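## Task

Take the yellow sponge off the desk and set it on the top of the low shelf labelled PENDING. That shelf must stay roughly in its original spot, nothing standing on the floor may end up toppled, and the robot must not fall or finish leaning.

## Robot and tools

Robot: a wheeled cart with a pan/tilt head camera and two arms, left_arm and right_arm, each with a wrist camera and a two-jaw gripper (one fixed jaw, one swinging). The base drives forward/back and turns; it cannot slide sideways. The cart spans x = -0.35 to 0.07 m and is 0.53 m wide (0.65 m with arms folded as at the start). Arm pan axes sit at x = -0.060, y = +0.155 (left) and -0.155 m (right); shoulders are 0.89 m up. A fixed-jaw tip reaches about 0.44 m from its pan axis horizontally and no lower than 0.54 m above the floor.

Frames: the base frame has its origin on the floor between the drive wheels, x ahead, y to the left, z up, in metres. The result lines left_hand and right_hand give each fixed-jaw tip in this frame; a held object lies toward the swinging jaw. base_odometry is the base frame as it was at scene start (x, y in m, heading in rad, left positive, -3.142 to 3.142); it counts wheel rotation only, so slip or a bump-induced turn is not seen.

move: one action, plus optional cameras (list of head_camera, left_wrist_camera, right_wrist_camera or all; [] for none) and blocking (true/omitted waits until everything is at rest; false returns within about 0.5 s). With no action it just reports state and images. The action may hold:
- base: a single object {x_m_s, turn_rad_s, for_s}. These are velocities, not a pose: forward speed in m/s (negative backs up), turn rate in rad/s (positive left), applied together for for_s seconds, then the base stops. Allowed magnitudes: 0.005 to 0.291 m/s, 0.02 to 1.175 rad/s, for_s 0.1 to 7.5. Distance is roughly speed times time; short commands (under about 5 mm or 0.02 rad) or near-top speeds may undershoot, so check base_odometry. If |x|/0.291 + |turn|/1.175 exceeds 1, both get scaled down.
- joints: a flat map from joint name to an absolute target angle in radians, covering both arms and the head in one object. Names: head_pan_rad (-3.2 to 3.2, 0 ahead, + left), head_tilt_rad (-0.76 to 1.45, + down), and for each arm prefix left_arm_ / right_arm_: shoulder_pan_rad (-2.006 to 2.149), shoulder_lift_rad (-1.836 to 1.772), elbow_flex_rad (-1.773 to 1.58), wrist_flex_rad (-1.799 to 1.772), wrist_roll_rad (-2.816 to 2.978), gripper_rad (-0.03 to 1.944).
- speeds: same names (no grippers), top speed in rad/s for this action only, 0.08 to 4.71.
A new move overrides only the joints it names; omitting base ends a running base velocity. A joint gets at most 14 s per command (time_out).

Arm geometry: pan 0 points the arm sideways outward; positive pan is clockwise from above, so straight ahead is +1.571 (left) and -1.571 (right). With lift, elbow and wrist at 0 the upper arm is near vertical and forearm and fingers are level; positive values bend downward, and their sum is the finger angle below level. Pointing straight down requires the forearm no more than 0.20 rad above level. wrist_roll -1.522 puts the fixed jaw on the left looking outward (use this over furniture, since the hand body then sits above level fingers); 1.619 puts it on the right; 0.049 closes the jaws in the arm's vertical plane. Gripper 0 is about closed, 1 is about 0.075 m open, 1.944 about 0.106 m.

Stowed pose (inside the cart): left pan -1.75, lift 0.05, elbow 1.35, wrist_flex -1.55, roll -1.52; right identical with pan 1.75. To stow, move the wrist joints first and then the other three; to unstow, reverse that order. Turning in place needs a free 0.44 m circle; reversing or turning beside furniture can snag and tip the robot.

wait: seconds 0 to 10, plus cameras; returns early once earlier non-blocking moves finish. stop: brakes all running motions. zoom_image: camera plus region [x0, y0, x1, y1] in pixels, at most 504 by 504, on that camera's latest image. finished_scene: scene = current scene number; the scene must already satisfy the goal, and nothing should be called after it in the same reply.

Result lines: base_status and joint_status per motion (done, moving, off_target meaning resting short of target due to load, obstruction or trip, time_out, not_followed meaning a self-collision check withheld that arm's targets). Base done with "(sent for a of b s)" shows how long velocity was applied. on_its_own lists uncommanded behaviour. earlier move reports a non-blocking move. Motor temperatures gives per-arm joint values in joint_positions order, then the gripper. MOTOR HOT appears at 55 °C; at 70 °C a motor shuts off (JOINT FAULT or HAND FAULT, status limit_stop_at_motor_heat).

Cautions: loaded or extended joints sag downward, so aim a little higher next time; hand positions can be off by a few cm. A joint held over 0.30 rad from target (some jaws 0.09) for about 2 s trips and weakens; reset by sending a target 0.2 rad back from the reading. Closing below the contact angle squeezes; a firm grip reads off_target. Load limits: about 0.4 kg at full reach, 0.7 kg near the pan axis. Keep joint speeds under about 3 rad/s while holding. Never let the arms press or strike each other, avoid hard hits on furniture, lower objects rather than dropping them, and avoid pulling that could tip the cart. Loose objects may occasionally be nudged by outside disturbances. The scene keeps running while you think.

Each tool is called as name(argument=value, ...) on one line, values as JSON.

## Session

move(joints={"head_pan_rad": 0, "head_tilt_rad": 0.25, "right_arm_shoulder_pan_rad": -1.571}, cameras=["head_camera"])

move(joints={"head_pan_rad": -0.85}, cameras=["head_camera"])

move(joints={"head_pan_rad": -1.7, "head_tilt_rad": 0.05}, cameras=["head_camera"])

move(joints={"head_pan_rad": 0.85, "head_tilt_rad": 0.15}, cameras=["head_camera"])

move(joints={"head_pan_rad": 1.7, "head_tilt_rad": 0.15}, cameras=["head_camera"])

Scene clock: 2.03 s.
Motor temperatures (°C): left_arm=[30 30 29 30 30 28] | right_arm=[29 27 27 27 29 28]
move: done
base_odometry: x=+0.000 y=+0.000 heading=+0.000
base_status: not commanded
joint_positions: head_pan_rad=+0.000 head_tilt_rad=+0.242 left_arm_shoulder_pan_rad=+0.002 left_arm_shoulder_lift_rad=-1.688 left_arm_elbow_flex_rad=+1.459 left_arm_wrist_flex_rad=+0.984 left_arm_wrist_roll_rad=-0.001 left_arm_gripper_rad=+0.000 right_arm_shoulder_pan_rad=-1.567 right_arm_shoulder_lift_rad=-1.732 right_arm_elbow_flex_rad=+1.485 right_arm_wrist_flex_rad=+1.015 right_arm_wrist_roll_rad=+0.000 right_arm_gripper_rad=+0.000
joint_status: all done
left_hand: x=-0.0597 y=+0.3120 z=+0.8286 quat_wxyz=(+0.397, -0.918, +0.023, +0.009)
right_hand: x=+0.0943 y=-0.1557 z=+0.8243 quat_wxyz=(+0.282, -0.634, +0.668, -0.270)
Images, in order (width x height): head_camera 644x476.

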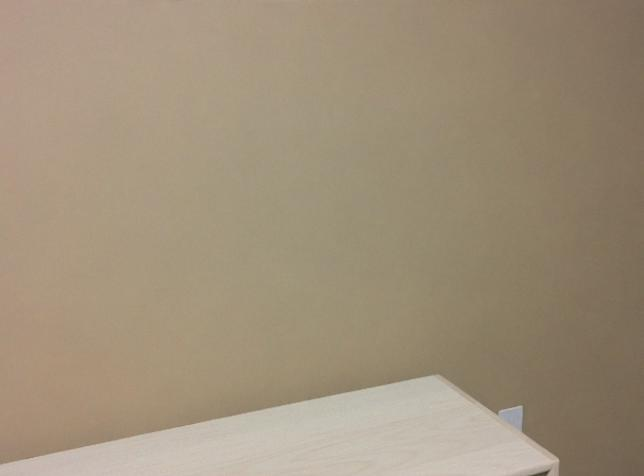

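Scene clock: 3.40 s.
move: done
base_odometry: x=+0.000 y=+0.000 heading=+0.000
base_status: not commanded
joint_positions: head_pan_rad=-0.841 head_tilt_rad=+0.242 left_arm_shoulder_pan_rad=+0.002 left_arm_shoulder_lift_rad=-1.688 left_arm_elbow_flex_rad=+1.459 left_arm_wrist_flex_rad=+0.984 left_arm_wrist_roll_rad=-0.001 left_arm_gripper_rad=+0.000 right_arm_shoulder_pan_rad=-1.567 right_arm_shoulder_lift_rad=-1.732 right_arm_elbow_flex_rad=+1.485 right_arm_wrist_flex_rad=+1.015 right_arm_wrist_roll_rad=+0.000 right_arm_gripper_rad=+0.000
joint_status: all done
left_hand: x=-0.0597 y=+0.3120 z=+0.8286 quat_wxyz=(+0.397, -0.918, +0.023, +0.009)
right_hand: x=+0.0943 y=-0.1557 z=+0.8243 quat_wxyz=(+0.282, -0.634, +0.668, -0.270)
Images, in order (width x height): head_camera 644x476.

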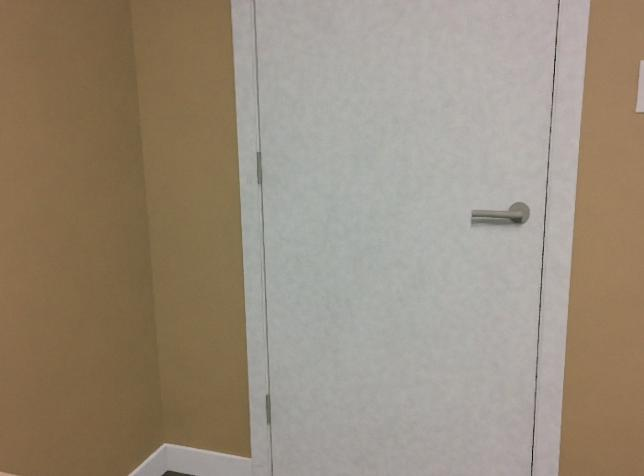

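Scene clock: 4.77 s.
move: done
base_odometry: x=+0.000 y=+0.000 heading=+0.000
base_status: not commanded
joint_positions: head_pan_rad=-1.690 head_tilt_rad=+0.061 left_arm_shoulder_pan_rad=+0.002 left_arm_shoulder_lift_rad=-1.688 left_arm_elbow_flex_rad=+1.459 left_arm_wrist_flex_rad=+0.984 left_arm_wrist_roll_rad=-0.001 left_arm_gripper_rad=+0.000 right_arm_shoulder_pan_rad=-1.567 right_arm_shoulder_lift_rad=-1.732 right_arm_elbow_flex_rad=+1.485 right_arm_wrist_flex_rad=+1.015 right_arm_wrist_roll_rad=+0.000 right_arm_gripper_rad=+0.000
joint_status: all done
left_hand: x=-0.0597 y=+0.3120 z=+0.8286 quat_wxyz=(+0.397, -0.918, +0.023, +0.009)
right_hand: x=+0.0943 y=-0.1557 z=+0.8243 quat_wxyz=(+0.282, -0.634, +0.668, -0.270)
Images, in order (width x height): head_camera 644x476.

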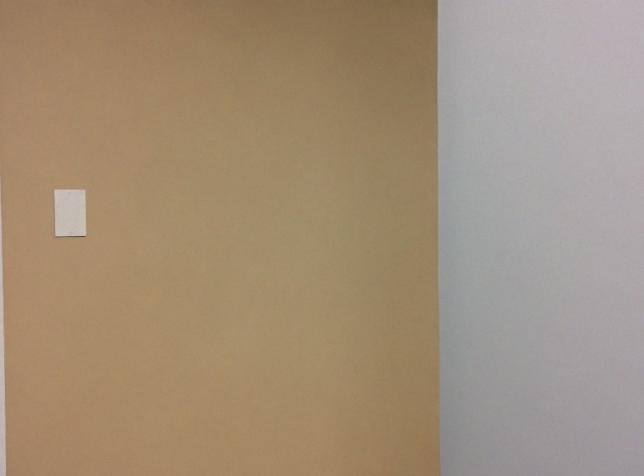

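Scene clock: 7.27 s.
move: done
base_odometry: x=+0.000 y=+0.000 heading=+0.000
base_status: not commanded
joint_positions: head_pan_rad=+0.839 head_tilt_rad=+0.141 left_arm_shoulder_pan_rad=+0.002 left_arm_shoulder_lift_rad=-1.688 left_arm_elbow_flex_rad=+1.459 left_arm_wrist_flex_rad=+0.984 left_arm_wrist_roll_rad=-0.001 left_arm_gripper_rad=+0.000 right_arm_shoulder_pan_rad=-1.567 right_arm_shoulder_lift_rad=-1.732 right_arm_elbow_flex_rad=+1.485 right_arm_wrist_flex_rad=+1.015 right_arm_wrist_roll_rad=+0.000 right_arm_gripper_rad=+0.000
joint_status: all done
left_hand: x=-0.0597 y=+0.3120 z=+0.8286 quat_wxyz=(+0.397, -0.918, +0.023, +0.009)
right_hand: x=+0.0943 y=-0.1557 z=+0.8243 quat_wxyz=(+0.282, -0.634, +0.668, -0.270)
Images, in order (width x height): head_camera 644x476.

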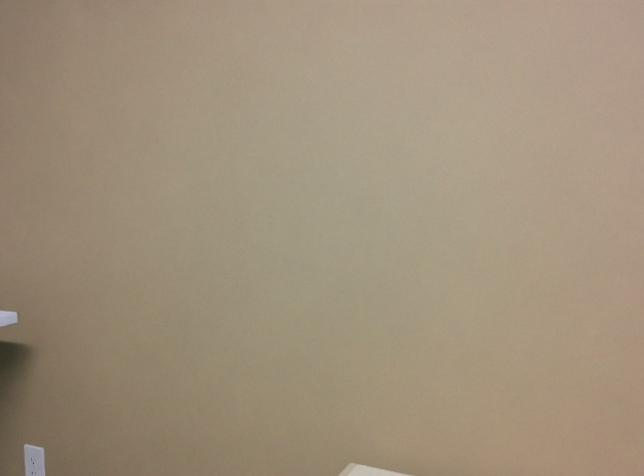

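Scene clock: 8.63 s.
move: done
base_odometry: x=+0.000 y=+0.000 heading=+0.000
base_status: not commanded
joint_positions: head_pan_rad=+1.689 head_tilt_rad=+0.141 left_arm_shoulder_pan_rad=+0.002 left_arm_shoulder_lift_rad=-1.688 left_arm_elbow_flex_rad=+1.459 left_arm_wrist_flex_rad=+0.984 left_arm_wrist_roll_rad=-0.001 left_arm_gripper_rad=+0.000 right_arm_shoulder_pan_rad=-1.567 right_arm_shoulder_lift_rad=-1.732 right_arm_elbow_flex_rad=+1.485 right_arm_wrist_flex_rad=+1.015 right_arm_wrist_roll_rad=+0.000 right_arm_gripper_rad=+0.000
joint_status: all done
left_hand: x=-0.0597 y=+0.3120 z=+0.8286 quat_wxyz=(+0.397, -0.918, +0.023, +0.009)
right_hand: x=+0.0943 y=-0.1557 z=+0.8243 quat_wxyz=(+0.282, -0.634, +0.668, -0.270)
Images, in order (width x height): head_camera 644x476.

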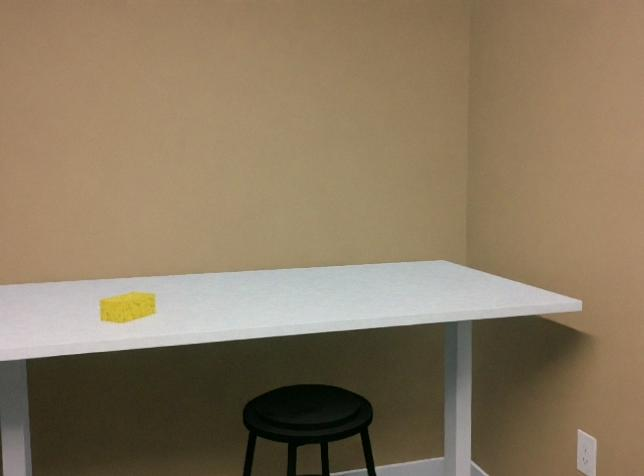

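move(joints={"head_pan_rad": 0.35, "head_tilt_rad": -0.2, "left_arm_shoulder_pan_rad": 1.571}, cameras=["head_camera"])

move(joints={"head_pan_rad": 2.2, "head_tilt_rad": 0.3}, cameras=["head_camera"])

Scene clock: 15.50 s.
move: done
base_odometry: x=+0.000 y=+0.000 heading=+0.000
base_status: not commanded
joint_positions: head_pan_rad=+0.359 head_tilt_rad=-0.190 left_arm_shoulder_pan_rad=+1.565 left_arm_shoulder_lift_rad=-1.688 left_arm_elbow_flex_rad=+1.459 left_arm_wrist_flex_rad=+0.984 left_arm_wrist_roll_rad=-0.001 left_arm_gripper_rad=+0.000 right_arm_shoulder_pan_rad=-1.567 right_arm_shoulder_lift_rad=-1.732 right_arm_elbow_flex_rad=+1.485 right_arm_wrist_flex_rad=+1.015 right_arm_wrist_roll_rad=+0.000 right_arm_gripper_rad=+0.000
joint_status: all done
left_hand: x=+0.0970 y=+0.1559 z=+0.8286 quat_wxyz=(+0.288, -0.635, +0.663, -0.273)
right_hand: x=+0.0943 y=-0.1557 z=+0.8243 quat_wxyz=(+0.282, -0.634, +0.668, -0.270)
Images, in order (width x height): head_camera 644x476.

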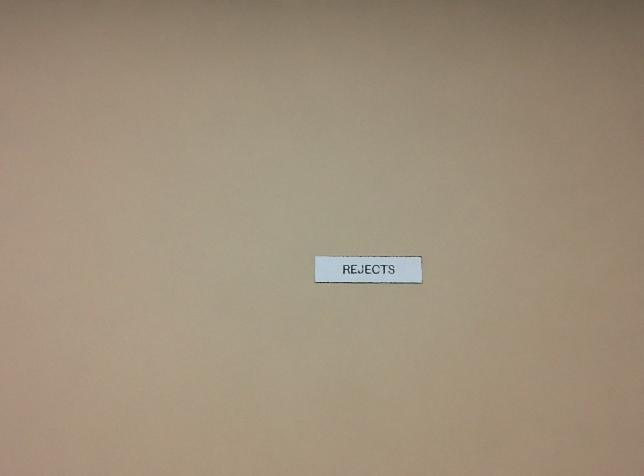

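Scene clock: 17.53 s.
move: done
base_odometry: x=+0.000 y=+0.000 heading=+0.000
base_status: not commanded
joint_positions: head_pan_rad=+2.189 head_tilt_rad=+0.292 left_arm_shoulder_pan_rad=+1.565 left_arm_shoulder_lift_rad=-1.688 left_arm_elbow_flex_rad=+1.459 left_arm_wrist_flex_rad=+0.984 left_arm_wrist_roll_rad=-0.001 left_arm_gripper_rad=+0.000 right_arm_shoulder_pan_rad=-1.567 right_arm_shoulder_lift_rad=-1.732 right_arm_elbow_flex_rad=+1.485 right_arm_wrist_flex_rad=+1.015 right_arm_wrist_roll_rad=+0.000 right_arm_gripper_rad=+0.000
joint_status: all done
left_hand: x=+0.0970 y=+0.1559 z=+0.8286 quat_wxyz=(+0.288, -0.635, +0.663, -0.273)
right_hand: x=+0.0943 y=-0.1557 z=+0.8243 quat_wxyz=(+0.282, -0.634, +0.668, -0.270)
Images, in order (width x height): head_camera 644x476.

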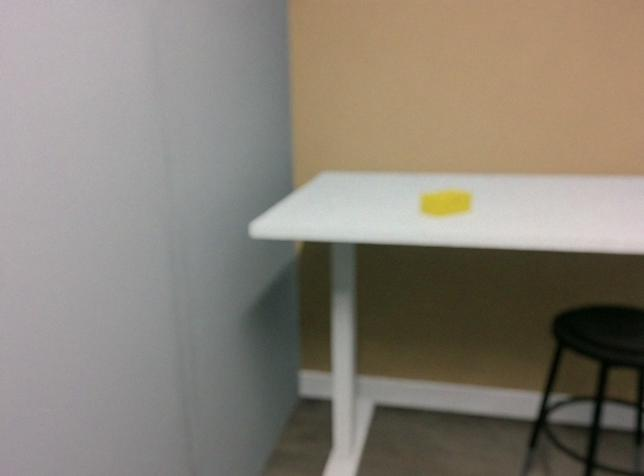

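move(base={"turn_rad_s": 0.9, "for_s": 2.112}, joints={"head_pan_rad": 0.05, "head_tilt_rad": 0.65})

move(base={"x_m_s": 0.28, "for_s": 3.6}, joints={"left_arm_shoulder_lift_rad": -1.0, "left_arm_elbow_flex_rad": 0.9, "left_arm_wrist_flex_rad": 0.35, "left_arm_wrist_roll_rad": -1.522, "right_arm_shoulder_lift_rad": -1.0, "right_arm_elbow_flex_rad": 0.9, "right_arm_wrist_flex_rad": 0.35, "right_arm_wrist_roll_rad": -1.522}, cameras=["head_camera"])

Scene clock: 38.07 s.
move: done
base_odometry: x=-0.001 y=+0.000 heading=+1.889
base_status: done (sent for 2.1 of 2.1 s)
joint_positions: head_pan_rad=+0.060 head_tilt_rad=+0.644 left_arm_shoulder_pan_rad=+1.565 left_arm_shoulder_lift_rad=-1.688 left_arm_elbow_flex_rad=+1.459 left_arm_wrist_flex_rad=+0.984 left_arm_wrist_roll_rad=-0.001 left_arm_gripper_rad=+0.000 right_arm_shoulder_pan_rad=-1.565 right_arm_shoulder_lift_rad=-1.732 right_arm_elbow_flex_rad=+1.485 right_arm_wrist_flex_rad=+1.015 right_arm_wrist_roll_rad=+0.000 right_arm_gripper_rad=+0.000
joint_status: all done
left_hand: x=+0.0970 y=+0.1559 z=+0.8286 quat_wxyz=(+0.288, -0.635, +0.663, -0.273)
right_hand: x=+0.0943 y=-0.1559 z=+0.8243 quat_wxyz=(+0.282, -0.633, +0.668, -0.270)
pictures: none

Scene clock: 42.77 s.
move: done
base_odometry: x=-0.317 y=+0.956 heading=+1.891
base_status: done (sent for 3.6 of 3.6 s)
joint_positions: head_pan_rad=+0.060 head_tilt_rad=+0.644 left_arm_shoulder_pan_rad=+1.565 left_arm_shoulder_lift_rad=-1.003 left_arm_elbow_flex_rad=+0.939 left_arm_wrist_flex_rad=+0.364 left_arm_wrist_roll_rad=-1.518 left_arm_gripper_rad=+0.000 right_arm_shoulder_pan_rad=-1.567 right_arm_shoulder_lift_rad=-1.004 right_arm_elbow_flex_rad=+0.948 right_arm_wrist_flex_rad=+0.367 right_arm_wrist_roll_rad=-1.514 right_arm_gripper_rad=+0.000
joint_status: all done
left_hand: x=+0.1781 y=+0.1642 z=+0.9441 quat_wxyz=(+0.593, -0.004, +0.805, +0.001)
right_hand: x=+0.1777 y=-0.1483 z=+0.9413 quat_wxyz=(+0.589, -0.002, +0.808, -0.004)
Images, in order (width x height): head_camera 644x476.

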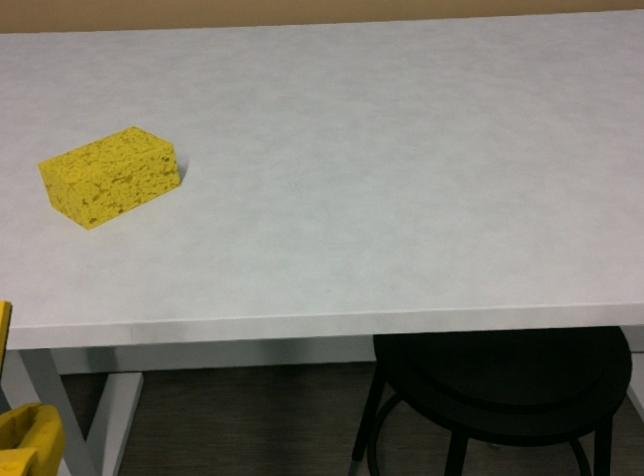

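move(base={"turn_rad_s": 0.7, "for_s": 1.286})

move(base={"x_m_s": 0.2, "for_s": 1.0})

move(base={"turn_rad_s": -0.7, "for_s": 1.286}, joints={"left_arm_gripper_rad": 1.94}, cameras=["head_camera", "left_wrist_camera"])

Scene clock: 74.40 s.
move: done
base_odometry: x=-0.316 y=+0.956 heading=+2.799
base_status: done (sent for 1.3 of 1.3 s)
joint_positions: head_pan_rad=+0.060 head_tilt_rad=+0.644 left_arm_shoulder_pan_rad=+1.565 left_arm_shoulder_lift_rad=-1.003 left_arm_elbow_flex_rad=+0.939 left_arm_wrist_flex_rad=+0.364 left_arm_wrist_roll_rad=-1.518 left_arm_gripper_rad=+0.000 right_arm_shoulder_pan_rad=-1.570 right_arm_shoulder_lift_rad=-1.004 right_arm_elbow_flex_rad=+0.948 right_arm_wrist_flex_rad=+0.367 right_arm_wrist_roll_rad=-1.514 right_arm_gripper_rad=+0.000
joint_status: not commanded
left_hand: x=+0.1781 y=+0.1642 z=+0.9441 quat_wxyz=(+0.593, -0.004, +0.805, +0.001)
right_hand: x=+0.1776 y=-0.1475 z=+0.9413 quat_wxyz=(+0.589, -0.003, +0.808, -0.003)
pictures: none

Scene clock: 76.27 s.
move: done
base_odometry: x=-0.505 y=+1.022 heading=+2.802
base_status: done (sent for 1 of 1 s)
joint_positions: head_pan_rad=+0.060 head_tilt_rad=+0.644 left_arm_shoulder_pan_rad=+1.565 left_arm_shoulder_lift_rad=-1.003 left_arm_elbow_flex_rad=+0.939 left_arm_wrist_flex_rad=+0.364 left_arm_wrist_roll_rad=-1.518 left_arm_gripper_rad=+0.000 right_arm_shoulder_pan_rad=-1.570 right_arm_shoulder_lift_rad=-1.004 right_arm_elbow_flex_rad=+0.947 right_arm_wrist_flex_rad=+0.365 right_arm_wrist_roll_rad=-1.514 right_arm_gripper_rad=+0.000
joint_status: not commanded
left_hand: x=+0.1781 y=+0.1642 z=+0.9441 quat_wxyz=(+0.593, -0.004, +0.805, +0.001)
right_hand: x=+0.1778 y=-0.1475 z=+0.9420 quat_wxyz=(+0.590, -0.003, +0.807, -0.003)
pictures: none

Scene clock: 78.30 s.
move: done
base_odometry: x=-0.505 y=+1.022 heading=+1.891
base_status: done (sent for 1.3 of 1.3 s)
joint_positions: head_pan_rad=+0.060 head_tilt_rad=+0.644 left_arm_shoulder_pan_rad=+1.574 left_arm_shoulder_lift_rad=-1.003 left_arm_elbow_flex_rad=+0.939 left_arm_wrist_flex_rad=+0.364 left_arm_wrist_roll_rad=-1.518 left_arm_gripper_rad=+1.925 right_arm_shoulder_pan_rad=-1.565 right_arm_shoulder_lift_rad=-1.004 right_arm_elbow_flex_rad=+0.947 right_arm_wrist_flex_rad=+0.365 right_arm_wrist_roll_rad=-1.514 right_arm_gripper_rad=+0.000
joint_status: all done
left_hand: x=+0.1782 y=+0.1620 z=+0.9441 quat_wxyz=(+0.593, +0.000, +0.805, -0.002)
right_hand: x=+0.1778 y=-0.1486 z=+0.9420 quat_wxyz=(+0.590, -0.001, +0.807, -0.004)
Images, in order (width x height): head_camera 644x476, left_wrist_camera 644x476.

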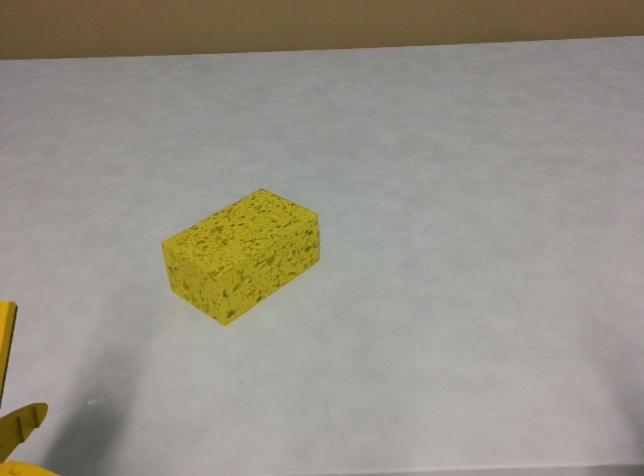

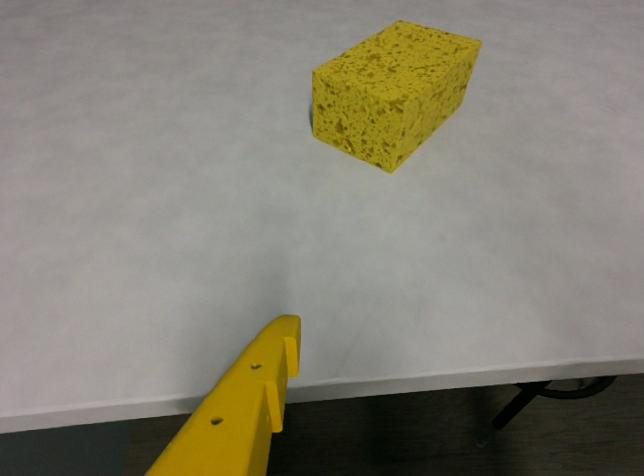

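move(base={"x_m_s": 0.2, "for_s": 0.7}, joints={"left_arm_shoulder_pan_rad": 1.42, "left_arm_gripper_rad": 0.0, "head_tilt_rad": 0.9, "head_pan_rad": 0.2, "right_arm_shoulder_pan_rad": -1.3})

move(joints={"left_arm_shoulder_lift_rad": -0.2, "left_arm_elbow_flex_rad": -0.1, "left_arm_wrist_flex_rad": 0.74}, cameras=["head_camera", "left_wrist_camera"])

Scene clock: 120.90 s.
move: done
base_odometry: x=-0.549 y=+1.156 heading=+1.888
base_status: done (sent for 0.7 of 0.7 s)
joint_positions: head_pan_rad=+0.189 head_tilt_rad=+0.894 left_arm_shoulder_pan_rad=+1.424 left_arm_shoulder_lift_rad=-1.003 left_arm_elbow_flex_rad=+0.939 left_arm_wrist_flex_rad=+0.364 left_arm_wrist_roll_rad=-1.518 left_arm_gripper_rad=+0.006 right_arm_shoulder_pan_rad=-1.309 right_arm_shoulder_lift_rad=-1.004 right_arm_elbow_flex_rad=+0.947 right_arm_wrist_flex_rad=+0.365 right_arm_wrist_roll_rad=-1.514 right_arm_gripper_rad=+0.000
joint_status: all done
left_hand: x=+0.1744 y=+0.1975 z=+0.9441 quat_wxyz=(+0.592, -0.061, +0.803, +0.042)
right_hand: x=+0.1716 y=-0.2091 z=+0.9420 quat_wxyz=(+0.585, +0.102, +0.801, -0.079)
pictures: none

Scene clock: 122.33 s.
move: done
base_odometry: x=-0.549 y=+1.156 heading=+1.888
base_status: not commanded
joint_positions: head_pan_rad=+0.189 head_tilt_rad=+0.894 left_arm_shoulder_pan_rad=+1.424 left_arm_shoulder_lift_rad=-0.197 left_arm_elbow_flex_rad=-0.062 left_arm_wrist_flex_rad=+0.738 left_arm_wrist_roll_rad=-1.518 left_arm_gripper_rad=+0.006 right_arm_shoulder_pan_rad=-1.309 right_arm_shoulder_lift_rad=-1.004 right_arm_elbow_flex_rad=+0.947 right_arm_wrist_flex_rad=+0.365 right_arm_wrist_roll_rad=-1.514 right_arm_gripper_rad=+0.000
joint_status: all done
left_hand: x=+0.2427 y=+0.2077 z=+0.9754 quat_wxyz=(+0.518, -0.065, +0.852, +0.037)
right_hand: x=+0.1716 y=-0.2091 z=+0.9420 quat_wxyz=(+0.585, +0.102, +0.801, -0.079)
Images, in order (width x height): head_camera 644x476, left_wrist_camera 644x476.

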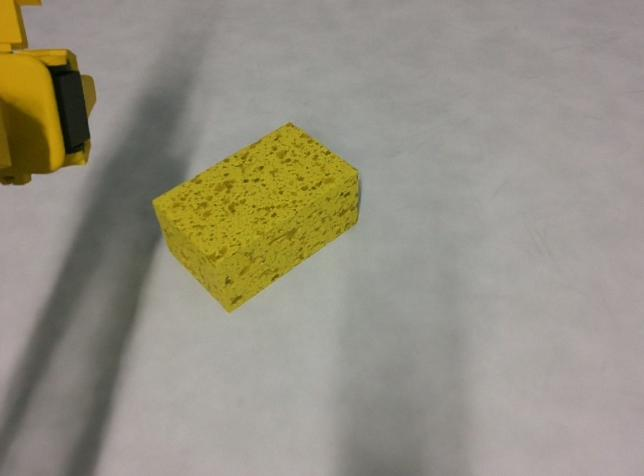

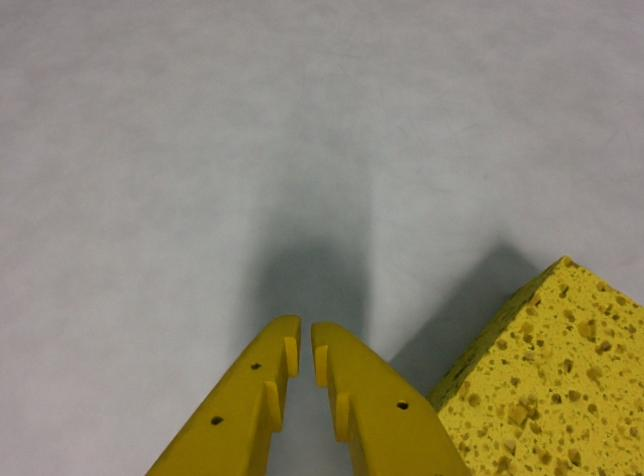

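move(joints={"left_arm_shoulder_lift_rad": 0.05, "left_arm_elbow_flex_rad": -0.01, "left_arm_wrist_flex_rad": 0.76})

move(joints={"left_arm_shoulder_pan_rad": 1.69}, speeds={"left_arm_shoulder_pan_rad": 0.3}, cameras=["head_camera", "left_wrist_camera"])

Scene clock: 134.13 s.
move: done
base_odometry: x=-0.549 y=+1.156 heading=+1.888
base_status: not commanded
joint_positions: head_pan_rad=+0.189 head_tilt_rad=+0.894 left_arm_shoulder_pan_rad=+1.424 left_arm_shoulder_lift_rad=+0.056 left_arm_elbow_flex_rad=-0.006 left_arm_wrist_flex_rad=+0.758 left_arm_wrist_roll_rad=-1.518 left_arm_gripper_rad=+0.006 right_arm_shoulder_pan_rad=-1.309 right_arm_shoulder_lift_rad=-1.004 right_arm_elbow_flex_rad=+0.947 right_arm_wrist_flex_rad=+0.365 right_arm_wrist_roll_rad=-1.514 right_arm_gripper_rad=+0.000
joint_status: all done
left_hand: x=+0.2458 y=+0.2081 z=+0.8870 quat_wxyz=(+0.371, -0.070, +0.926, +0.027)
right_hand: x=+0.1716 y=-0.2091 z=+0.9420 quat_wxyz=(+0.585, +0.102, +0.801, -0.079)
pictures: none

Scene clock: 135.53 s.
move: done
base_odometry: x=-0.549 y=+1.156 heading=+1.888
base_status: not commanded
joint_positions: head_pan_rad=+0.189 head_tilt_rad=+0.894 left_arm_shoulder_pan_rad=+1.686 left_arm_shoulder_lift_rad=+0.056 left_arm_elbow_flex_rad=-0.006 left_arm_wrist_flex_rad=+0.758 left_arm_wrist_roll_rad=-1.518 left_arm_gripper_rad=+0.006 right_arm_shoulder_pan_rad=-1.309 right_arm_shoulder_lift_rad=-1.004 right_arm_elbow_flex_rad=+0.947 right_arm_wrist_flex_rad=+0.365 right_arm_wrist_roll_rad=-1.514 right_arm_gripper_rad=+0.000
joint_status: all done
left_hand: x=+0.2491 y=+0.1270 z=+0.8870 quat_wxyz=(+0.371, +0.051, +0.927, -0.022)
right_hand: x=+0.1716 y=-0.2091 z=+0.9420 quat_wxyz=(+0.585, +0.102, +0.801, -0.079)
Images, in order (width x height): head_camera 644x476, left_wrist_camera 644x476.

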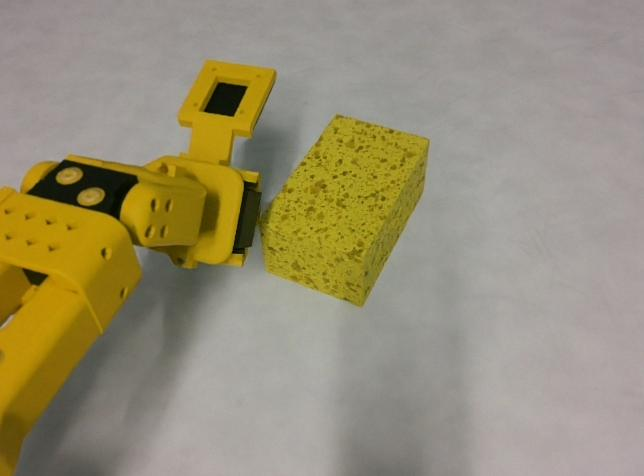

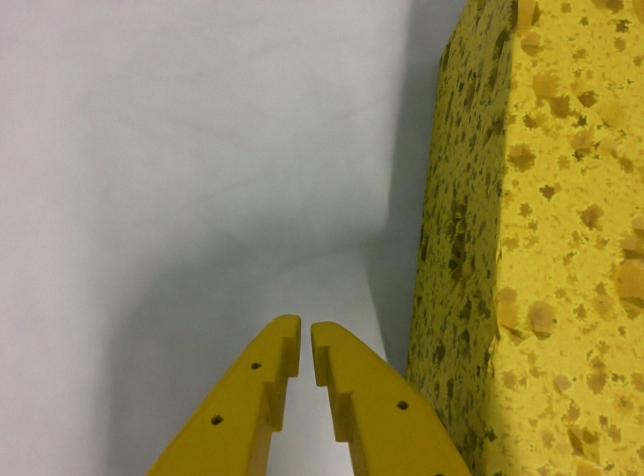

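move(joints={"left_arm_shoulder_lift_rad": -0.3, "left_arm_elbow_flex_rad": 0.0, "left_arm_wrist_flex_rad": 0.85})

move(joints={"left_arm_shoulder_pan_rad": 1.75, "left_arm_gripper_rad": 1.94}, cameras=["head_camera", "left_wrist_camera"])

Scene clock: 141.97 s.
move: done
base_odometry: x=-0.549 y=+1.156 heading=+1.888
base_status: not commanded
joint_positions: head_pan_rad=+0.189 head_tilt_rad=+0.894 left_arm_shoulder_pan_rad=+1.686 left_arm_shoulder_lift_rad=-0.257 left_arm_elbow_flex_rad=+0.004 left_arm_wrist_flex_rad=+0.847 left_arm_wrist_roll_rad=-1.518 left_arm_gripper_rad=+0.006 right_arm_shoulder_pan_rad=-1.309 right_arm_shoulder_lift_rad=-1.004 right_arm_elbow_flex_rad=+0.947 right_arm_wrist_flex_rad=+0.365 right_arm_wrist_roll_rad=-1.514 right_arm_gripper_rad=+0.000
joint_status: all done
left_hand: x=+0.2300 y=+0.1292 z=+0.9589 quat_wxyz=(+0.469, +0.049, +0.882, -0.028)
right_hand: x=+0.1716 y=-0.2091 z=+0.9420 quat_wxyz=(+0.585, +0.102, +0.801, -0.079)
pictures: none

Scene clock: 143.47 s.
move: done
base_odometry: x=-0.549 y=+1.156 heading=+1.888
base_status: not commanded
joint_positions: head_pan_rad=+0.189 head_tilt_rad=+0.894 left_arm_shoulder_pan_rad=+1.747 left_arm_shoulder_lift_rad=-0.257 left_arm_elbow_flex_rad=+0.004 left_arm_wrist_flex_rad=+0.847 left_arm_wrist_roll_rad=-1.518 left_arm_gripper_rad=+1.925 right_arm_shoulder_pan_rad=-1.309 right_arm_shoulder_lift_rad=-1.004 right_arm_elbow_flex_rad=+0.947 right_arm_wrist_flex_rad=+0.365 right_arm_wrist_roll_rad=-1.514 right_arm_gripper_rad=+0.000
joint_status: all done
left_hand: x=+0.2279 y=+0.1115 z=+0.9589 quat_wxyz=(+0.467, +0.076, +0.880, -0.042)
right_hand: x=+0.1716 y=-0.2091 z=+0.9420 quat_wxyz=(+0.585, +0.102, +0.801, -0.079)
Images, in order (width x height): head_camera 644x476, left_wrist_camera 644x476.

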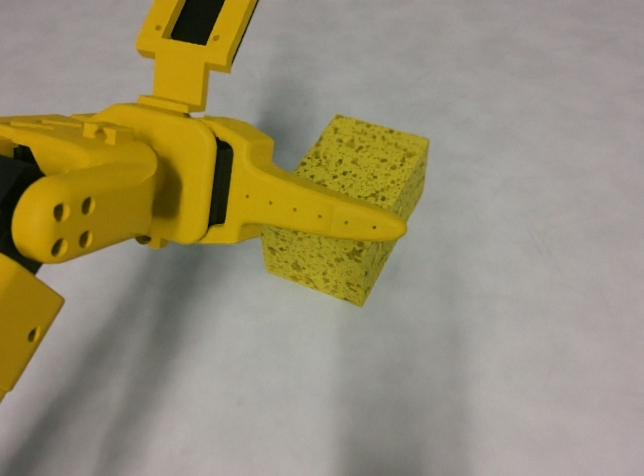

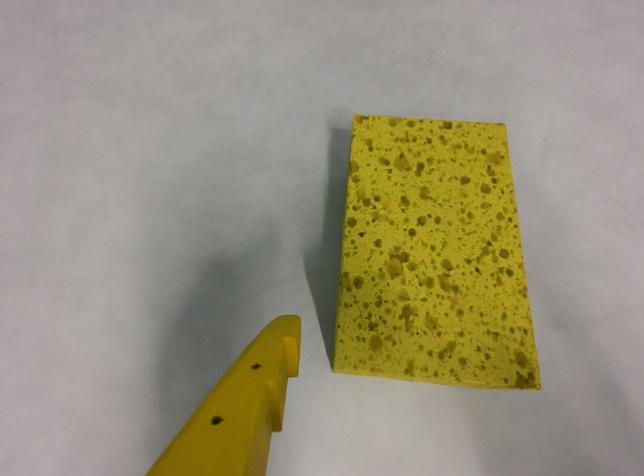

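move(joints={"left_arm_shoulder_pan_rad": 1.775, "left_arm_shoulder_lift_rad": 0.0, "left_arm_elbow_flex_rad": -0.3, "left_arm_wrist_flex_rad": 0.95})

move(joints={"left_arm_shoulder_lift_rad": 0.44, "left_arm_elbow_flex_rad": -0.5, "left_arm_wrist_flex_rad": 0.9}, speeds={"left_arm_shoulder_lift_rad": 0.6, "left_arm_elbow_flex_rad": 0.3, "left_arm_wrist_flex_rad": 0.2}, cameras=["left_wrist_camera"])

move(joints={"left_arm_gripper_rad": 0.6}, cameras=["left_wrist_camera"])

Scene clock: 154.93 s.
move: done
base_odometry: x=-0.549 y=+1.156 heading=+1.888
base_status: not commanded
joint_positions: head_pan_rad=+0.189 head_tilt_rad=+0.894 left_arm_shoulder_pan_rad=+1.769 left_arm_shoulder_lift_rad=+0.004 left_arm_elbow_flex_rad=-0.262 left_arm_wrist_flex_rad=+0.947 left_arm_wrist_roll_rad=-1.518 left_arm_gripper_rad=+1.925 right_arm_shoulder_pan_rad=-1.309 right_arm_shoulder_lift_rad=-1.004 right_arm_elbow_flex_rad=+0.947 right_arm_wrist_flex_rad=+0.365 right_arm_wrist_roll_rad=-1.514 right_arm_gripper_rad=+0.000
joint_status: all done
left_hand: x=+0.2471 y=+0.1013 z=+0.9437 quat_wxyz=(+0.425, +0.087, +0.900, -0.043)
right_hand: x=+0.1716 y=-0.2091 z=+0.9420 quat_wxyz=(+0.585, +0.102, +0.801, -0.079)
pictures: none

Scene clock: 156.17 s.
move: done
base_odometry: x=-0.549 y=+1.156 heading=+1.888
base_status: not commanded
joint_positions: head_pan_rad=+0.189 head_tilt_rad=+0.894 left_arm_shoulder_pan_rad=+1.769 left_arm_shoulder_lift_rad=+0.444 left_arm_elbow_flex_rad=-0.469 left_arm_wrist_flex_rad=+0.912 left_arm_wrist_roll_rad=-1.519 left_arm_gripper_rad=+1.925 right_arm_shoulder_pan_rad=-1.309 right_arm_shoulder_lift_rad=-1.004 right_arm_elbow_flex_rad=+0.947 right_arm_wrist_flex_rad=+0.365 right_arm_wrist_roll_rad=-1.514 right_arm_gripper_rad=+0.000
joint_status: all done
left_hand: x=+0.2749 y=+0.0957 z=+0.8676 quat_wxyz=(+0.334, +0.092, +0.938, -0.034)
right_hand: x=+0.1716 y=-0.2091 z=+0.9420 quat_wxyz=(+0.585, +0.102, +0.801, -0.079)
Images, in order (width x height): left_wrist_camera 644x476.

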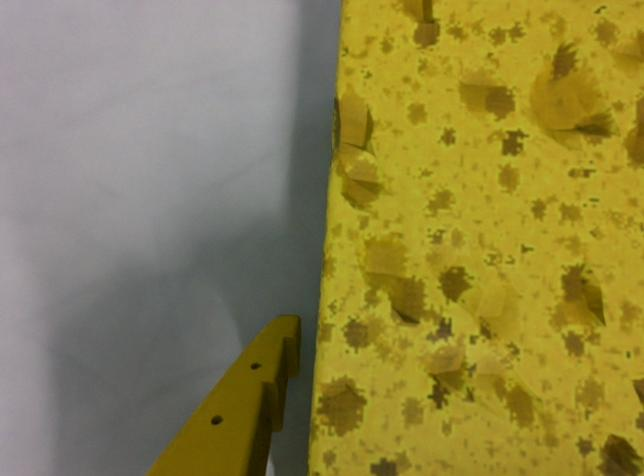

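Scene clock: 157.37 s.
move: off_target
base_odometry: x=-0.549 y=+1.156 heading=+1.888
base_status: not commanded
joint_positions: head_pan_rad=+0.189 head_tilt_rad=+0.894 left_arm_shoulder_pan_rad=+1.776 left_arm_shoulder_lift_rad=+0.432 left_arm_elbow_flex_rad=-0.503 left_arm_wrist_flex_rad=+0.896 left_arm_wrist_roll_rad=-1.518 left_arm_gripper_rad=+0.910 right_arm_shoulder_pan_rad=-1.309 right_arm_shoulder_lift_rad=-1.004 right_arm_elbow_flex_rad=+0.947 right_arm_wrist_flex_rad=+0.365 right_arm_wrist_roll_rad=-1.514 right_arm_gripper_rad=+0.000
joint_status: left_arm_gripper_rad off_target (ended at +0.910, target +0.600)
left_hand: x=+0.2801 y=+0.0919 z=+0.8812 quat_wxyz=(+0.362, +0.094, +0.927, -0.038)
right_hand: x=+0.1716 y=-0.2091 z=+0.9420 quat_wxyz=(+0.585, +0.102, +0.801, -0.079)
Images, in order (width x height): left_wrist_camera 644x476.

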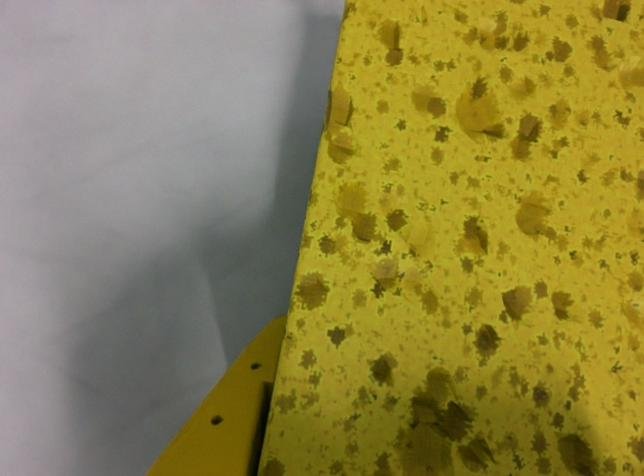

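move(joints={"left_arm_gripper_rad": 0.80, "left_arm_shoulder_lift_rad": -0.1, "left_arm_elbow_flex_rad": -0.3, "left_arm_wrist_flex_rad": 1.21}, speeds={"left_arm_shoulder_lift_rad": 0.7, "left_arm_elbow_flex_rad": 0.3, "left_arm_wrist_flex_rad": 0.4})

move(joints={"left_arm_shoulder_lift_rad": -0.6, "left_arm_elbow_flex_rad": 0.2, "left_arm_wrist_flex_rad": 1.2, "left_arm_shoulder_pan_rad": 1.571, "right_arm_shoulder_pan_rad": -1.571, "head_pan_rad": 3.1, "head_tilt_rad": 0.5}, speeds={"left_arm_shoulder_lift_rad": 0.8, "left_arm_elbow_flex_rad": 0.8, "head_pan_rad": 3}, cameras=["left_wrist_camera"])

move(base={"x_m_s": -0.26, "for_s": 1.93}, cameras=["head_camera"])

Scene clock: 183.70 s.
move: off_target
base_odometry: x=-0.549 y=+1.156 heading=+1.888
base_status: not commanded
joint_positions: head_pan_rad=+0.189 head_tilt_rad=+0.894 left_arm_shoulder_pan_rad=+1.770 left_arm_shoulder_lift_rad=-0.050 left_arm_elbow_flex_rad=-0.297 left_arm_wrist_flex_rad=+1.208 left_arm_wrist_roll_rad=-1.518 left_arm_gripper_rad=+0.933 right_arm_shoulder_pan_rad=-1.309 right_arm_shoulder_lift_rad=-1.004 right_arm_elbow_flex_rad=+0.947 right_arm_wrist_flex_rad=+0.365 right_arm_wrist_roll_rad=-1.514 right_arm_gripper_rad=+0.000
joint_status: left_arm_gripper_rad off_target (ended at +0.932, target +0.800); the others done
left_hand: x=+0.2182 y=+0.1066 z=+0.9367 quat_wxyz=(+0.346, +0.091, +0.933, -0.035)
right_hand: x=+0.1716 y=-0.2091 z=+0.9420 quat_wxyz=(+0.585, +0.102, +0.801, -0.079)
pictures: none

Scene clock: 185.33 s.
move: done
base_odometry: x=-0.549 y=+1.156 heading=+1.888
base_status: not commanded
joint_positions: head_pan_rad=+3.089 head_tilt_rad=+0.513 left_arm_shoulder_pan_rad=+1.577 left_arm_shoulder_lift_rad=-0.567 left_arm_elbow_flex_rad=+0.205 left_arm_wrist_flex_rad=+1.208 left_arm_wrist_roll_rad=-1.527 left_arm_gripper_rad=+0.933 right_arm_shoulder_pan_rad=-1.562 right_arm_shoulder_lift_rad=-1.004 right_arm_elbow_flex_rad=+0.947 right_arm_wrist_flex_rad=+0.365 right_arm_wrist_roll_rad=-1.514 right_arm_gripper_rad=+0.000
joint_status: all done
left_hand: x=+0.1643 y=+0.1613 z=+0.9365 quat_wxyz=(+0.355, +0.005, +0.935, +0.000)
right_hand: x=+0.1778 y=-0.1494 z=+0.9420 quat_wxyz=(+0.590, +0.000, +0.807, -0.005)
Images, in order (width x height): left_wrist_camera 644x476.

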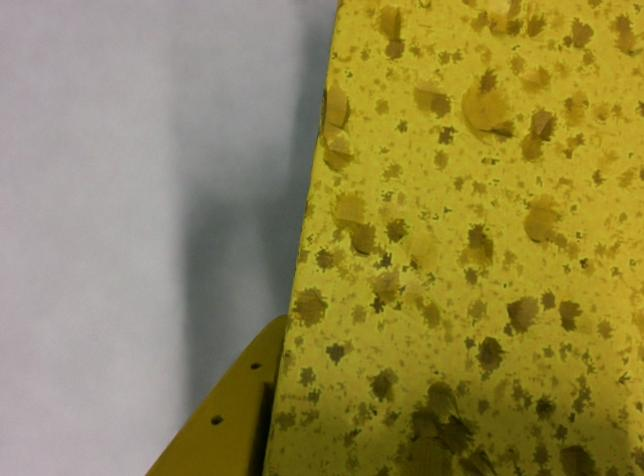

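Scene clock: 188.33 s.
move: done
base_odometry: x=-0.390 y=+0.678 heading=+1.893
base_status: done (sent for 1.93 of 1.93 s)
joint_positions: head_pan_rad=+3.089 head_tilt_rad=+0.512 left_arm_shoulder_pan_rad=+1.577 left_arm_shoulder_lift_rad=-0.569 left_arm_elbow_flex_rad=+0.205 left_arm_wrist_flex_rad=+1.208 left_arm_wrist_roll_rad=-1.527 left_arm_gripper_rad=+0.933 right_arm_shoulder_pan_rad=-1.562 right_arm_shoulder_lift_rad=-1.004 right_arm_elbow_flex_rad=+0.947 right_arm_wrist_flex_rad=+0.365 right_arm_wrist_roll_rad=-1.514 right_arm_gripper_rad=+0.000
joint_status: not commanded
left_hand: x=+0.1642 y=+0.1613 z=+0.9368 quat_wxyz=(+0.356, +0.005, +0.935, +0.000)
right_hand: x=+0.1778 y=-0.1494 z=+0.9420 quat_wxyz=(+0.590, +0.000, +0.807, -0.005)
Images, in order (width x height): head_camera 644x476.

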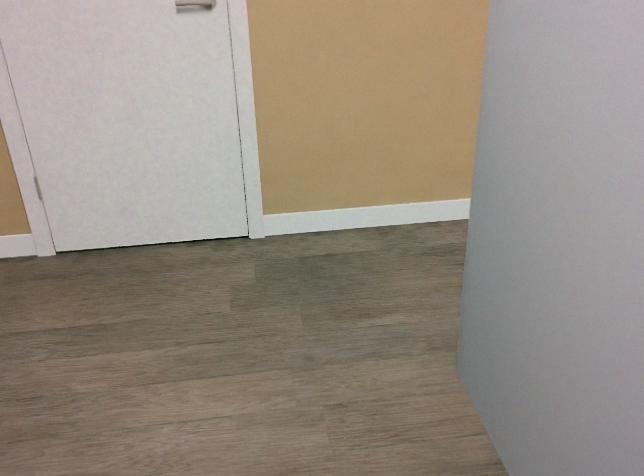

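move(base={"turn_rad_s": 0.3, "for_s": 0.467})

move(base={"x_m_s": -0.27, "for_s": 7.04}, joints={"head_pan_rad": 0, "head_tilt_rad": 0.4})

move(base={"turn_rad_s": 0.8, "for_s": 1.91}, cameras=["head_camera"])

Scene clock: 199.17 s.
move: done
base_odometry: x=-0.390 y=+0.678 heading=+2.030
base_status: done (sent for 0.47 of 0.47 s)
joint_positions: head_pan_rad=+3.089 head_tilt_rad=+0.512 left_arm_shoulder_pan_rad=+1.568 left_arm_shoulder_lift_rad=-0.569 left_arm_elbow_flex_rad=+0.205 left_arm_wrist_flex_rad=+1.208 left_arm_wrist_roll_rad=-1.527 left_arm_gripper_rad=+0.933 right_arm_shoulder_pan_rad=-1.568 right_arm_shoulder_lift_rad=-1.004 right_arm_elbow_flex_rad=+0.947 right_arm_wrist_flex_rad=+0.365 right_arm_wrist_roll_rad=-1.514 right_arm_gripper_rad=+0.000
joint_status: not commanded
left_hand: x=+0.1641 y=+0.1634 z=+0.9368 quat_wxyz=(+0.356, +0.001, +0.935, +0.001)
right_hand: x=+0.1778 y=-0.1479 z=+0.9420 quat_wxyz=(+0.590, -0.002, +0.807, -0.003)
pictures: none

Scene clock: 207.30 s.
move: done
base_odometry: x=+0.455 y=-1.023 heading=+2.032
base_status: done (sent for 7.03 of 7.03 s)
joint_positions: head_pan_rad=+0.009 head_tilt_rad=+0.412 left_arm_shoulder_pan_rad=+1.568 left_arm_shoulder_lift_rad=-0.569 left_arm_elbow_flex_rad=+0.205 left_arm_wrist_flex_rad=+1.208 left_arm_wrist_roll_rad=-1.527 left_arm_gripper_rad=+0.933 right_arm_shoulder_pan_rad=-1.568 right_arm_shoulder_lift_rad=-1.004 right_arm_elbow_flex_rad=+0.947 right_arm_wrist_flex_rad=+0.365 right_arm_wrist_roll_rad=-1.514 right_arm_gripper_rad=+0.000
joint_status: all done
left_hand: x=+0.1641 y=+0.1634 z=+0.9368 quat_wxyz=(+0.356, +0.001, +0.935, +0.001)
right_hand: x=+0.1778 y=-0.1479 z=+0.9420 quat_wxyz=(+0.590, -0.002, +0.807, -0.003)
pictures: none

Scene clock: 209.97 s.
move: done
base_odometry: x=+0.455 y=-1.023 heading=-2.734
base_status: done (sent for 1.9 of 1.9 s)
joint_positions: head_pan_rad=+0.009 head_tilt_rad=+0.412 left_arm_shoulder_pan_rad=+1.568 left_arm_shoulder_lift_rad=-0.569 left_arm_elbow_flex_rad=+0.205 left_arm_wrist_flex_rad=+1.208 left_arm_wrist_roll_rad=-1.527 left_arm_gripper_rad=+0.933 right_arm_shoulder_pan_rad=-1.568 right_arm_shoulder_lift_rad=-1.004 right_arm_elbow_flex_rad=+0.947 right_arm_wrist_flex_rad=+0.365 right_arm_wrist_roll_rad=-1.514 right_arm_gripper_rad=+0.000
joint_status: not commanded
left_hand: x=+0.1641 y=+0.1634 z=+0.9368 quat_wxyz=(+0.356, +0.001, +0.935, +0.001)
right_hand: x=+0.1778 y=-0.1479 z=+0.9420 quat_wxyz=(+0.590, -0.002, +0.807, -0.003)
Images, in order (width x height): head_camera 644x476.

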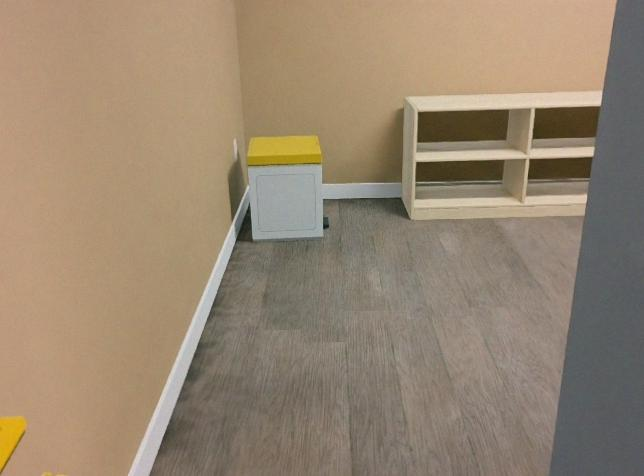

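move(base={"turn_rad_s": -0.2, "for_s": 0.2})

move(base={"x_m_s": 0.275, "for_s": 6.0})

move(base={"turn_rad_s": -0.7, "for_s": 1.03}, joints={"head_tilt_rad": 0.45}, cameras=["head_camera"])

Scene clock: 233.03 s.
move: done
base_odometry: x=+0.454 y=-1.023 heading=-2.775
base_status: done (sent for 0.2 of 0.2 s)
joint_positions: head_pan_rad=+0.009 head_tilt_rad=+0.412 left_arm_shoulder_pan_rad=+1.577 left_arm_shoulder_lift_rad=-0.569 left_arm_elbow_flex_rad=+0.205 left_arm_wrist_flex_rad=+1.208 left_arm_wrist_roll_rad=-1.527 left_arm_gripper_rad=+0.933 right_arm_shoulder_pan_rad=-1.562 right_arm_shoulder_lift_rad=-1.004 right_arm_elbow_flex_rad=+0.947 right_arm_wrist_flex_rad=+0.365 right_arm_wrist_roll_rad=-1.514 right_arm_gripper_rad=+0.000
joint_status: not commanded
left_hand: x=+0.1642 y=+0.1613 z=+0.9368 quat_wxyz=(+0.356, +0.005, +0.935, +0.000)
right_hand: x=+0.1778 y=-0.1494 z=+0.9420 quat_wxyz=(+0.590, +0.000, +0.807, -0.005)
pictures: none

Scene clock: 240.03 s.
move: done
base_odometry: x=-1.084 y=-1.619 heading=-2.772
base_status: done (sent for 6 of 6 s)
joint_positions: head_pan_rad=+0.009 head_tilt_rad=+0.412 left_arm_shoulder_pan_rad=+1.576 left_arm_shoulder_lift_rad=-0.570 left_arm_elbow_flex_rad=+0.205 left_arm_wrist_flex_rad=+1.208 left_arm_wrist_roll_rad=-1.527 left_arm_gripper_rad=+0.933 right_arm_shoulder_pan_rad=-1.562 right_arm_shoulder_lift_rad=-1.004 right_arm_elbow_flex_rad=+0.947 right_arm_wrist_flex_rad=+0.365 right_arm_wrist_roll_rad=-1.514 right_arm_gripper_rad=+0.000
joint_status: not commanded
left_hand: x=+0.1641 y=+0.1617 z=+0.9371 quat_wxyz=(+0.356, +0.005, +0.934, +0.000)
right_hand: x=+0.1778 y=-0.1494 z=+0.9420 quat_wxyz=(+0.590, +0.000, +0.807, -0.005)
pictures: none

Scene clock: 241.80 s.
move: done
base_odometry: x=-1.083 y=-1.619 heading=+2.788
base_status: done (sent for 1.03 of 1.03 s)
joint_positions: head_pan_rad=+0.009 head_tilt_rad=+0.442 left_arm_shoulder_pan_rad=+1.577 left_arm_shoulder_lift_rad=-0.570 left_arm_elbow_flex_rad=+0.205 left_arm_wrist_flex_rad=+1.208 left_arm_wrist_roll_rad=-1.527 left_arm_gripper_rad=+0.933 right_arm_shoulder_pan_rad=-1.564 right_arm_shoulder_lift_rad=-1.004 right_arm_elbow_flex_rad=+0.947 right_arm_wrist_flex_rad=+0.365 right_arm_wrist_roll_rad=-1.514 right_arm_gripper_rad=+0.000
joint_status: all done
left_hand: x=+0.1641 y=+0.1613 z=+0.9371 quat_wxyz=(+0.356, +0.005, +0.934, +0.000)
right_hand: x=+0.1778 y=-0.1490 z=+0.9420 quat_wxyz=(+0.590, +0.000, +0.807, -0.005)
Images, in order (width x height): head_camera 644x476.

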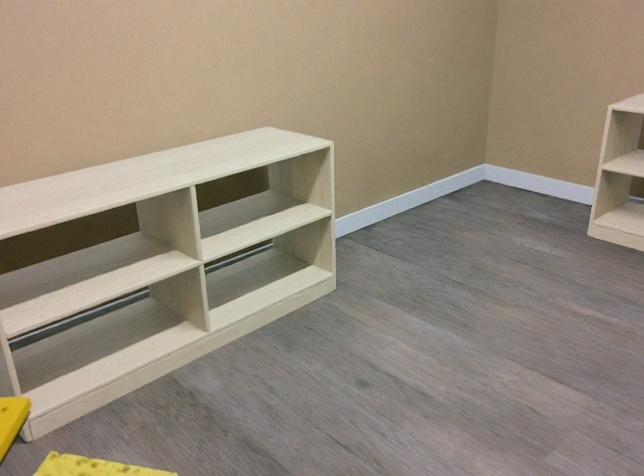

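move(joints={"head_pan_rad": 0.25, "head_tilt_rad": -0.15}, cameras=["head_camera"])

move(joints={"head_pan_rad": -0.6, "head_tilt_rad": -0.05}, cameras=["head_camera"])

Scene clock: 249.03 s.
move: done
base_odometry: x=-1.083 y=-1.619 heading=+2.788
base_status: not commanded
joint_positions: head_pan_rad=+0.239 head_tilt_rad=-0.141 left_arm_shoulder_pan_rad=+1.577 left_arm_shoulder_lift_rad=-0.570 left_arm_elbow_flex_rad=+0.205 left_arm_wrist_flex_rad=+1.208 left_arm_wrist_roll_rad=-1.527 left_arm_gripper_rad=+0.933 right_arm_shoulder_pan_rad=-1.564 right_arm_shoulder_lift_rad=-1.004 right_arm_elbow_flex_rad=+0.947 right_arm_wrist_flex_rad=+0.365 right_arm_wrist_roll_rad=-1.514 right_arm_gripper_rad=+0.000
joint_status: all done
left_hand: x=+0.1641 y=+0.1613 z=+0.9371 quat_wxyz=(+0.356, +0.005, +0.934, +0.000)
right_hand: x=+0.1778 y=-0.1490 z=+0.9420 quat_wxyz=(+0.590, +0.000, +0.807, -0.005)
Images, in order (width x height): head_camera 644x476.

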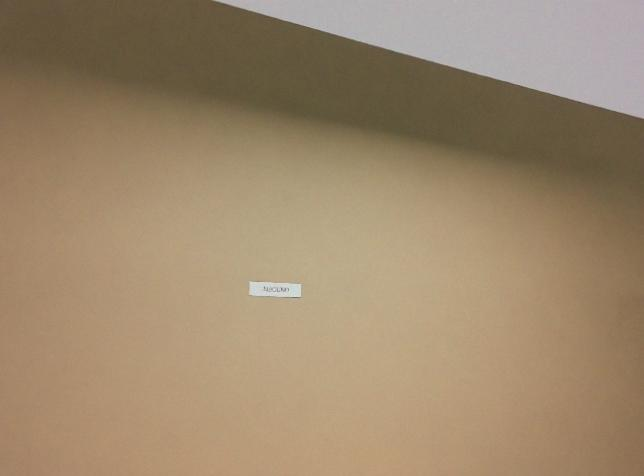

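Scene clock: 250.40 s.
move: done
base_odometry: x=-1.083 y=-1.619 heading=+2.788
base_status: not commanded
joint_positions: head_pan_rad=-0.591 head_tilt_rad=-0.059 left_arm_shoulder_pan_rad=+1.577 left_arm_shoulder_lift_rad=-0.570 left_arm_elbow_flex_rad=+0.205 left_arm_wrist_flex_rad=+1.208 left_arm_wrist_roll_rad=-1.527 left_arm_gripper_rad=+0.933 right_arm_shoulder_pan_rad=-1.564 right_arm_shoulder_lift_rad=-1.004 right_arm_elbow_flex_rad=+0.947 right_arm_wrist_flex_rad=+0.365 right_arm_wrist_roll_rad=-1.514 right_arm_gripper_rad=+0.000
joint_status: all done
left_hand: x=+0.1641 y=+0.1613 z=+0.9371 quat_wxyz=(+0.356, +0.005, +0.934, +0.000)
right_hand: x=+0.1778 y=-0.1490 z=+0.9420 quat_wxyz=(+0.590, +0.000, +0.807, -0.005)
Images, in order (width x height): head_camera 644x476.

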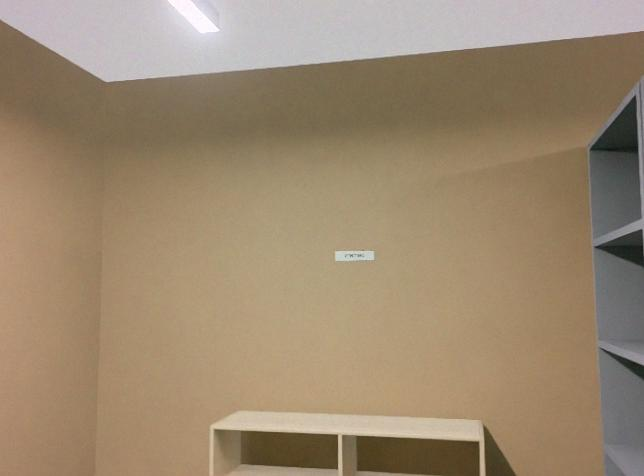

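zoom_image(camera="head_camera", region=[315, 235, 395, 275])

move(joints={"head_tilt_rad": 0.4}, cameras=["head_camera"])

Scaled by 6.300.

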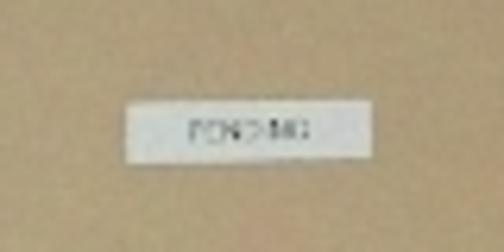

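Scene clock: 257.97 s.
move: done
base_odometry: x=-1.083 y=-1.619 heading=+2.788
base_status: not commanded
joint_positions: head_pan_rad=-0.591 head_tilt_rad=+0.393 left_arm_shoulder_pan_rad=+1.577 left_arm_shoulder_lift_rad=-0.570 left_arm_elbow_flex_rad=+0.205 left_arm_wrist_flex_rad=+1.208 left_arm_wrist_roll_rad=-1.527 left_arm_gripper_rad=+0.933 right_arm_shoulder_pan_rad=-1.564 right_arm_shoulder_lift_rad=-1.004 right_arm_elbow_flex_rad=+0.947 right_arm_wrist_flex_rad=+0.365 right_arm_wrist_roll_rad=-1.514 right_arm_gripper_rad=+0.000
joint_status: all done
left_hand: x=+0.1641 y=+0.1613 z=+0.9371 quat_wxyz=(+0.356, +0.005, +0.934, +0.000)
right_hand: x=+0.1778 y=-0.1490 z=+0.9420 quat_wxyz=(+0.590, +0.000, +0.807, -0.005)
Images, in order (width x height): head_camera 644x476.

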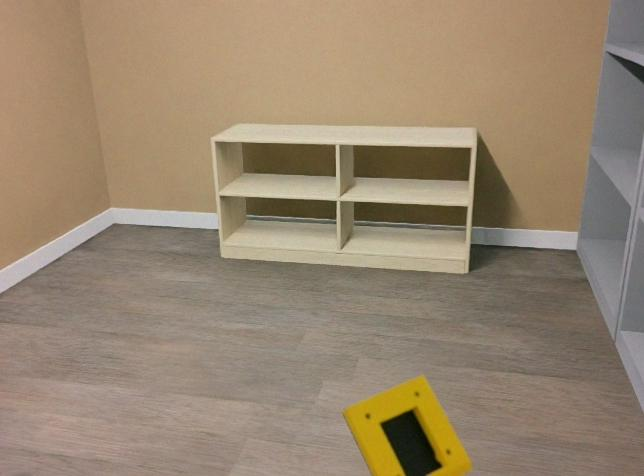

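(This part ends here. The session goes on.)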